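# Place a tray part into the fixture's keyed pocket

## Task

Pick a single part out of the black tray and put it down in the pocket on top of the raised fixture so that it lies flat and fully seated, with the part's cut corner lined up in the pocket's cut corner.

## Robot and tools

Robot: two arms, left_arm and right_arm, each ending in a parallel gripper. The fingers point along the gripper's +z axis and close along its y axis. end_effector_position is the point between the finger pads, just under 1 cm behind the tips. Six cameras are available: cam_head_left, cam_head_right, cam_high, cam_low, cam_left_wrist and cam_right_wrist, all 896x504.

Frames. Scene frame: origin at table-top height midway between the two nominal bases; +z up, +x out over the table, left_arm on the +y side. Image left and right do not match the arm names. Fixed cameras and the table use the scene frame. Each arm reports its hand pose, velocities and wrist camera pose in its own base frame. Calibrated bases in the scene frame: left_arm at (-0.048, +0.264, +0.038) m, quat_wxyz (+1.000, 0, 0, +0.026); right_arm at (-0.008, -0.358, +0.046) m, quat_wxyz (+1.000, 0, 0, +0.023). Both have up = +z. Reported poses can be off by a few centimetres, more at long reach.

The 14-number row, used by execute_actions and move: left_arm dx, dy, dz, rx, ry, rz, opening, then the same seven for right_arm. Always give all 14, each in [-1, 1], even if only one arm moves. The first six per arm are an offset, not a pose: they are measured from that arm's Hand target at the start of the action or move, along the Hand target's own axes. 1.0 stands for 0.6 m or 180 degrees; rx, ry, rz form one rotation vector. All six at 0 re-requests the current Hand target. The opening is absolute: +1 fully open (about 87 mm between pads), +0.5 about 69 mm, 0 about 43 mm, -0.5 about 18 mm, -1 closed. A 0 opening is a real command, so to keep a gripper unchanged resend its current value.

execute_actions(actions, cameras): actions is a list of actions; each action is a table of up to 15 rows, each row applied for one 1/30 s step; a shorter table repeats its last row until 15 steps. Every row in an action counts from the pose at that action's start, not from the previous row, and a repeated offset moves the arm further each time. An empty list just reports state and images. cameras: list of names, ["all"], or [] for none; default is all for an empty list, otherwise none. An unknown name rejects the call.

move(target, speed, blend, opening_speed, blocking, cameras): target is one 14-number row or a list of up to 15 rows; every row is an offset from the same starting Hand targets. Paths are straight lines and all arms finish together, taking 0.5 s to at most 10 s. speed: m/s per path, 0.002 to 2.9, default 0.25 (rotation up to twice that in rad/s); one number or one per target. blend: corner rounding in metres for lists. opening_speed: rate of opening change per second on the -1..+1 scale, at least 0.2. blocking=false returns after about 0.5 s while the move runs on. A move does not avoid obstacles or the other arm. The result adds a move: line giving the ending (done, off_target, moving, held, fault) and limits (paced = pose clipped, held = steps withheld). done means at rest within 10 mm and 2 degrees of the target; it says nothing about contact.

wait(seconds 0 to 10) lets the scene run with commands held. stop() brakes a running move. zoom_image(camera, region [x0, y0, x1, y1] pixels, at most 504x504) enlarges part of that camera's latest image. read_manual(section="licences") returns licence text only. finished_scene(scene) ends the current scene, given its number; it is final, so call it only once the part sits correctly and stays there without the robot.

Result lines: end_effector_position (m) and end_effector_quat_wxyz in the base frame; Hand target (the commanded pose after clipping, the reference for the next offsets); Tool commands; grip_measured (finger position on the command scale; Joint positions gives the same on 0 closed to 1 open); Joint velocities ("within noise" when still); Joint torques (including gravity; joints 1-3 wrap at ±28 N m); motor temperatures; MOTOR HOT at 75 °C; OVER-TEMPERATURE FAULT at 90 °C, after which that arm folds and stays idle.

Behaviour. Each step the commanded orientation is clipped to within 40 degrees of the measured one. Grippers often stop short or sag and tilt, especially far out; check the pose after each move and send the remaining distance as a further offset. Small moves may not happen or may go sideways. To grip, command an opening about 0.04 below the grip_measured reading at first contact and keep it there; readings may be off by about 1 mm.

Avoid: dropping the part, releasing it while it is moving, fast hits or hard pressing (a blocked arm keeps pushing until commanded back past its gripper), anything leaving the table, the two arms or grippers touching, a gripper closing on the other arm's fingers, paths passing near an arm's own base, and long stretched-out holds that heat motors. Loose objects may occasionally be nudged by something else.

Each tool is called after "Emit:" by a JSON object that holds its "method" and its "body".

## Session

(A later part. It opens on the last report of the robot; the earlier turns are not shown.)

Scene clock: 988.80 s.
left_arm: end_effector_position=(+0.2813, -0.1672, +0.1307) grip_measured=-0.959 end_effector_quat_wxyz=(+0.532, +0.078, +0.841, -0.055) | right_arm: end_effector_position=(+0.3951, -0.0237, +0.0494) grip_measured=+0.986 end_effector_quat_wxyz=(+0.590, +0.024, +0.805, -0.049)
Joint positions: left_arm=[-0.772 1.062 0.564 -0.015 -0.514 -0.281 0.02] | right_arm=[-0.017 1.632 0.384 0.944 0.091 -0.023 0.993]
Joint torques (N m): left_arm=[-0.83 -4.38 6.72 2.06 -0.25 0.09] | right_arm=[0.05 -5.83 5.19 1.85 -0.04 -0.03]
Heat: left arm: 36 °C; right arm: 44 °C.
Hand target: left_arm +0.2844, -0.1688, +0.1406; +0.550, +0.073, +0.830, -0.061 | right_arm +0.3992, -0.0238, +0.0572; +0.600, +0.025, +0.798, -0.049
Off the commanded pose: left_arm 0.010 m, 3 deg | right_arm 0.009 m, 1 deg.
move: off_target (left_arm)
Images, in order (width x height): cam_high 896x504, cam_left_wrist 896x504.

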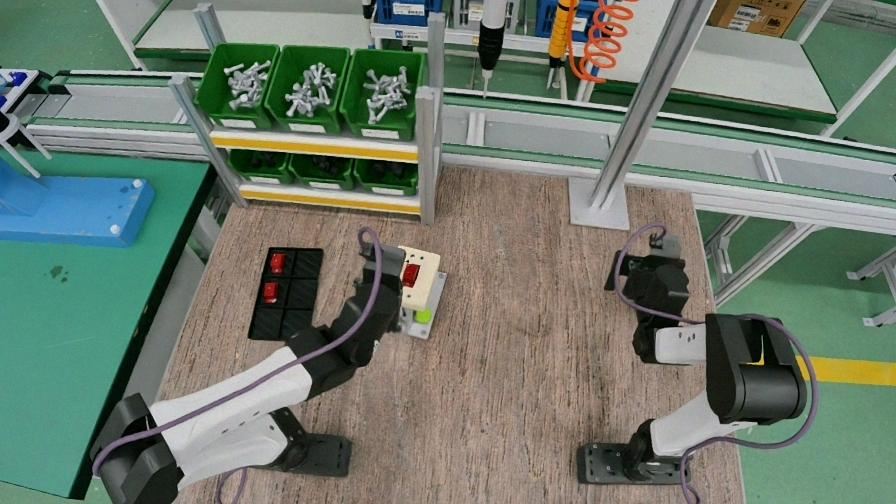

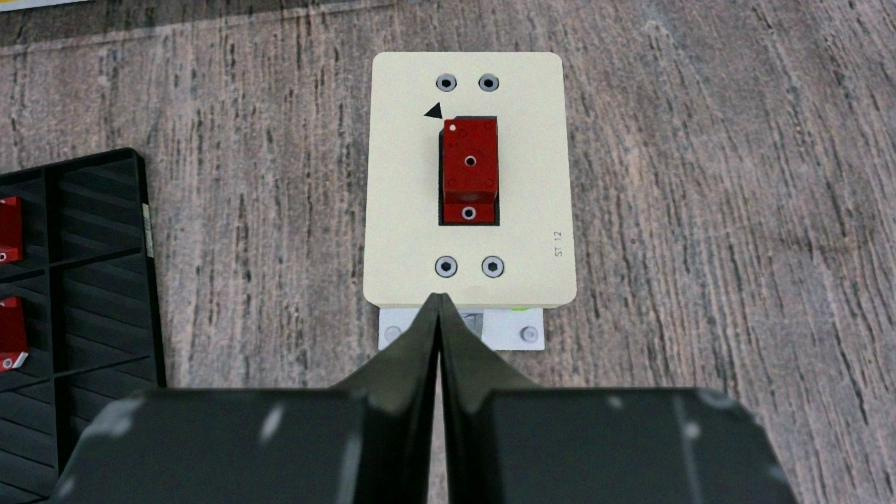

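Emit:
{"method": "execute_actions", "body": {"actions": []}}

Emit:
{"method": "zoom_image", "body": {"camera": "cam_high", "region": [385, 240, 445, 310]}}

Emit:
{"method": "zoom_image", "body": {"camera": "cam_head_right", "region": [295, 190, 365, 270]}}

Emit:
{"method": "zoom_image", "body": {"camera": "cam_head_left", "region": [290, 185, 360, 265]}}

Scene clock: 1000.03 s.
left_arm: end_effector_position=(+0.2814, -0.1673, +0.1309) grip_measured=-0.959 end_effector_quat_wxyz=(+0.532, +0.078, +0.841, -0.055) | right_arm: end_effector_position=(+0.3951, -0.0237, +0.0494) grip_measured=+0.986 end_effector_quat_wxyz=(+0.590, +0.024, +0.805, -0.049)
Joint positions: left_arm=[-0.772 1.062 0.564 -0.014 -0.514 -0.28 0.02] | right_arm=[-0.017 1.632 0.384 0.944 0.091 -0.023 0.993]
Joint velocities: within noise
Joint torques (N m): left_arm=[-0.8 -4.4 6.74 2.05 -0.25 0.09] | right_arm=[0.03 -5.83 5.19 1.85 -0.04 -0.04]
Motor temperatures (°C): left_arm=[18 34 30 27 18 18 19] | right_arm=[20 27 26 44 20 19 17]
Heat: left arm: 34 °C; right arm: 44 °C.
Hand target: left_arm +0.2843, -0.1688, +0.1406; +0.550, +0.073, +0.830, -0.061 | right_arm +0.3992, -0.0238, +0.0572; +0.600, +0.025, +0.798, -0.049
Tool commands: left_gripper/opening=-1.0 right_gripper/opening=+1.0
Off the commanded pose: left_arm 0.010 m, 3 deg | right_arm 0.009 m, 1 deg.

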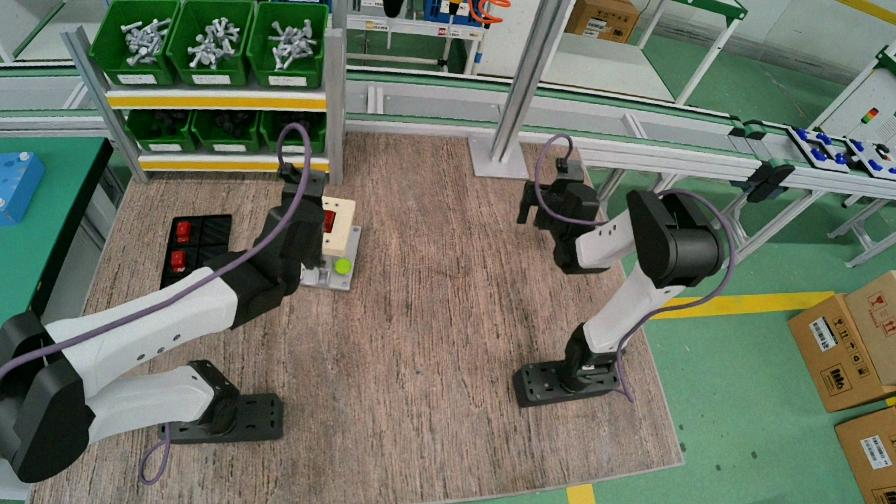

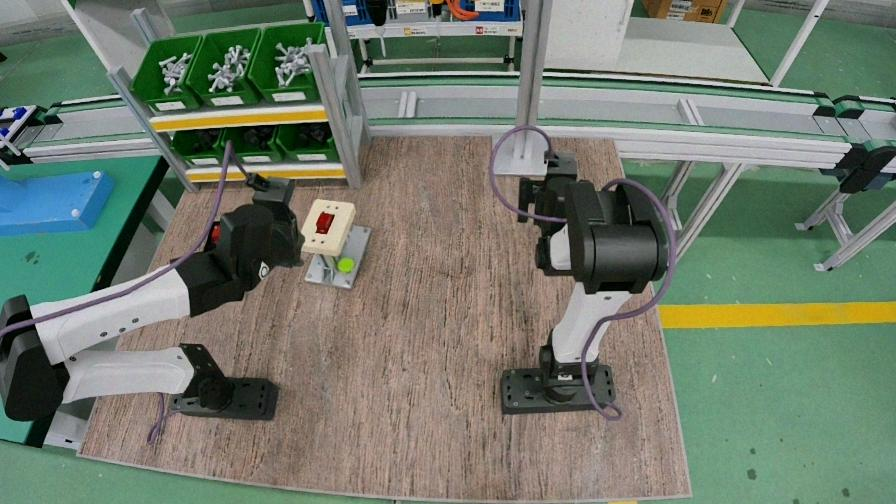

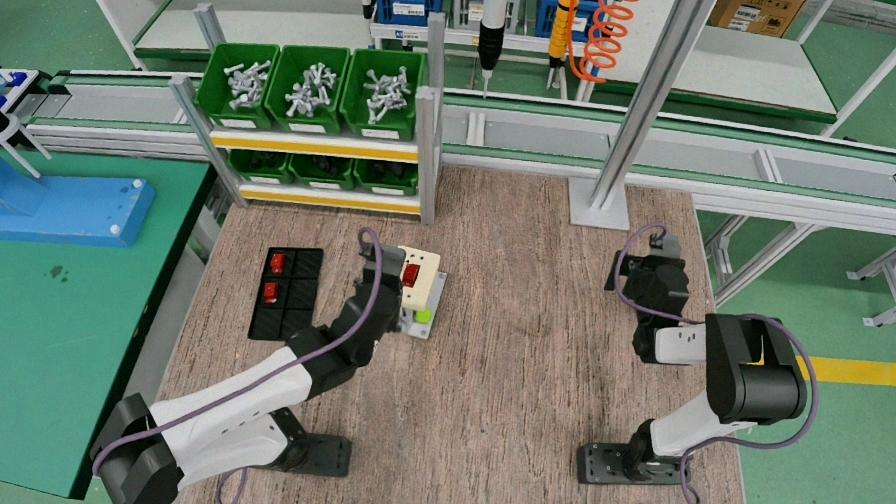

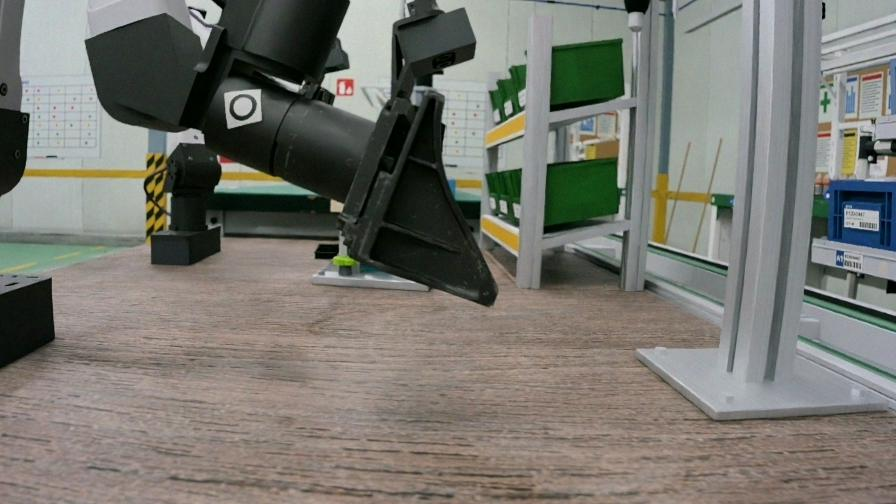

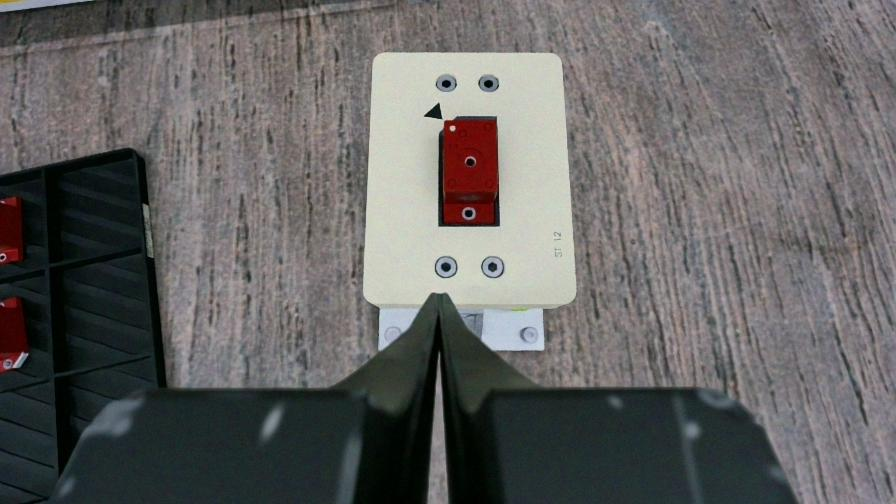

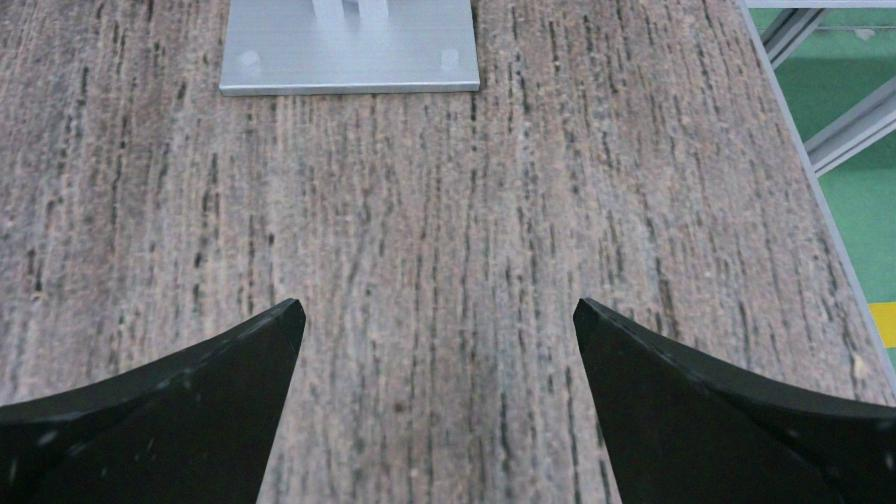

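Scaled by 7.200 from the camera's 896x504 image, which has a finer 1280x720 frame.

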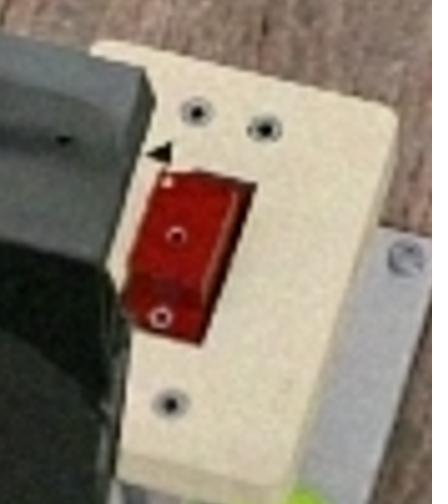

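Scaled by 6.300 from the camera's 896x504 image, which has a finer 1280x720 frame.

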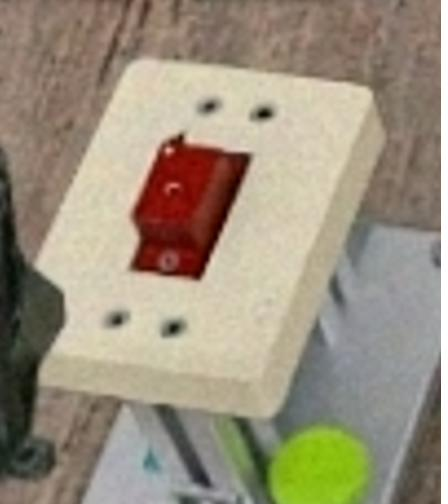

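Scaled by 6.300 from the camera's 896x504 image, which has a finer 1280x720 frame.

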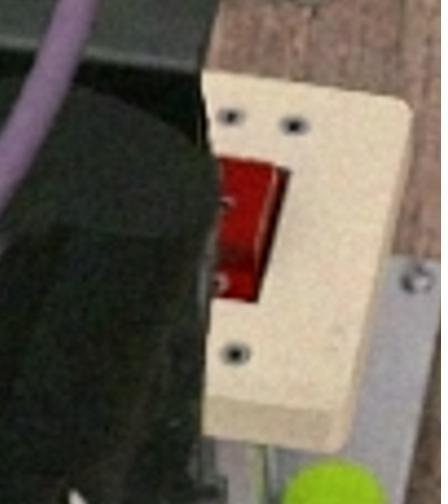

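Emit:
{"method": "move", "body": {"target": [-0.09, 0.0015, 0.02, 0, 0, 0, -1, 0, 0, 0, 0, 0, 0, 1], "speed": 0.15, "cameras": ["cam_left_wrist"]}}

Emit:
{"method": "zoom_image", "body": {"camera": "cam_left_wrist", "region": [430, 180, 510, 310]}}

Scene clock: 1013.50 s.
left_arm: end_effector_position=(+0.3117, -0.1699, +0.1772) grip_measured=-0.959 end_effector_quat_wxyz=(+0.546, +0.071, +0.833, -0.056) | right_arm: end_effector_position=(+0.3951, -0.0237, +0.0494) grip_measured=+0.986 end_effector_quat_wxyz=(+0.590, +0.024, +0.805, -0.049)
Joint positions: left_arm=[-0.697 1.121 0.749 -0.088 -0.465 -0.237 0.02] | right_arm=[-0.017 1.632 0.384 0.944 0.091 -0.023 0.993]
Joint torques (N m): left_arm=[0.25 -2.54 10.14 1.72 0.09 0.09] | right_arm=[0.05 -5.85 5.2 1.84 -0.04 -0.04]
Heat: left arm: 33 °C; right arm: 44 °C.
Hand target: left_arm +0.3161, -0.1730, +0.1858; +0.550, +0.073, +0.830, -0.061 | right_arm +0.3992, -0.0238, +0.0572; +0.600, +0.025, +0.798, -0.049
Off the commanded pose: left_arm 0.010 m, 1 deg | right_arm 0.009 m, 1 deg.
move: done
Images, in order (width x height): cam_left_wrist 896x504.

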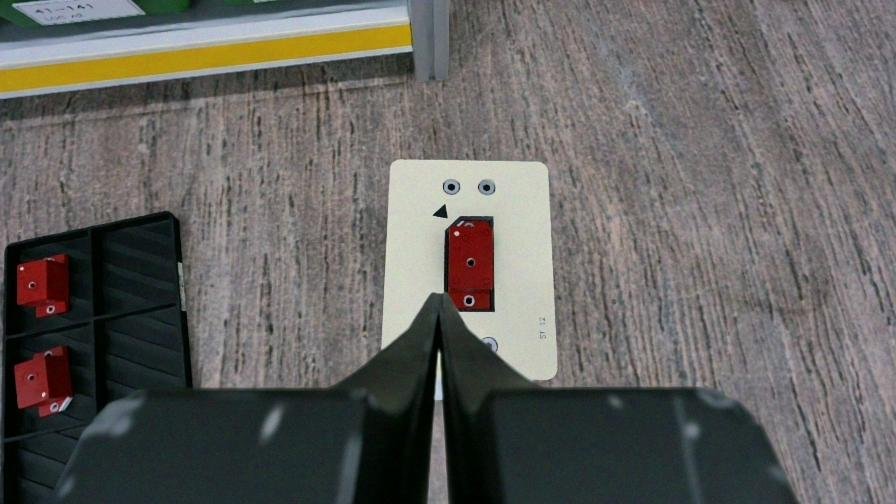

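Scaled by 3.877 from the camera's 896x504 image, which has a finer 1280x720 frame.

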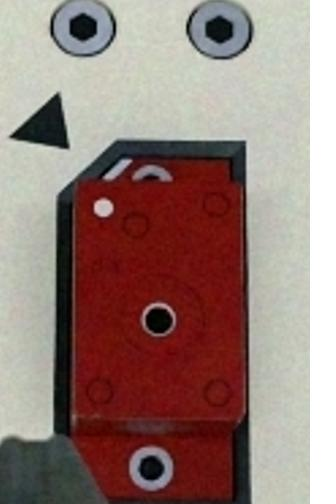

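Emit:
{"method": "finished_scene", "body": {"scene": 1}}

The scene is finished: the task was done.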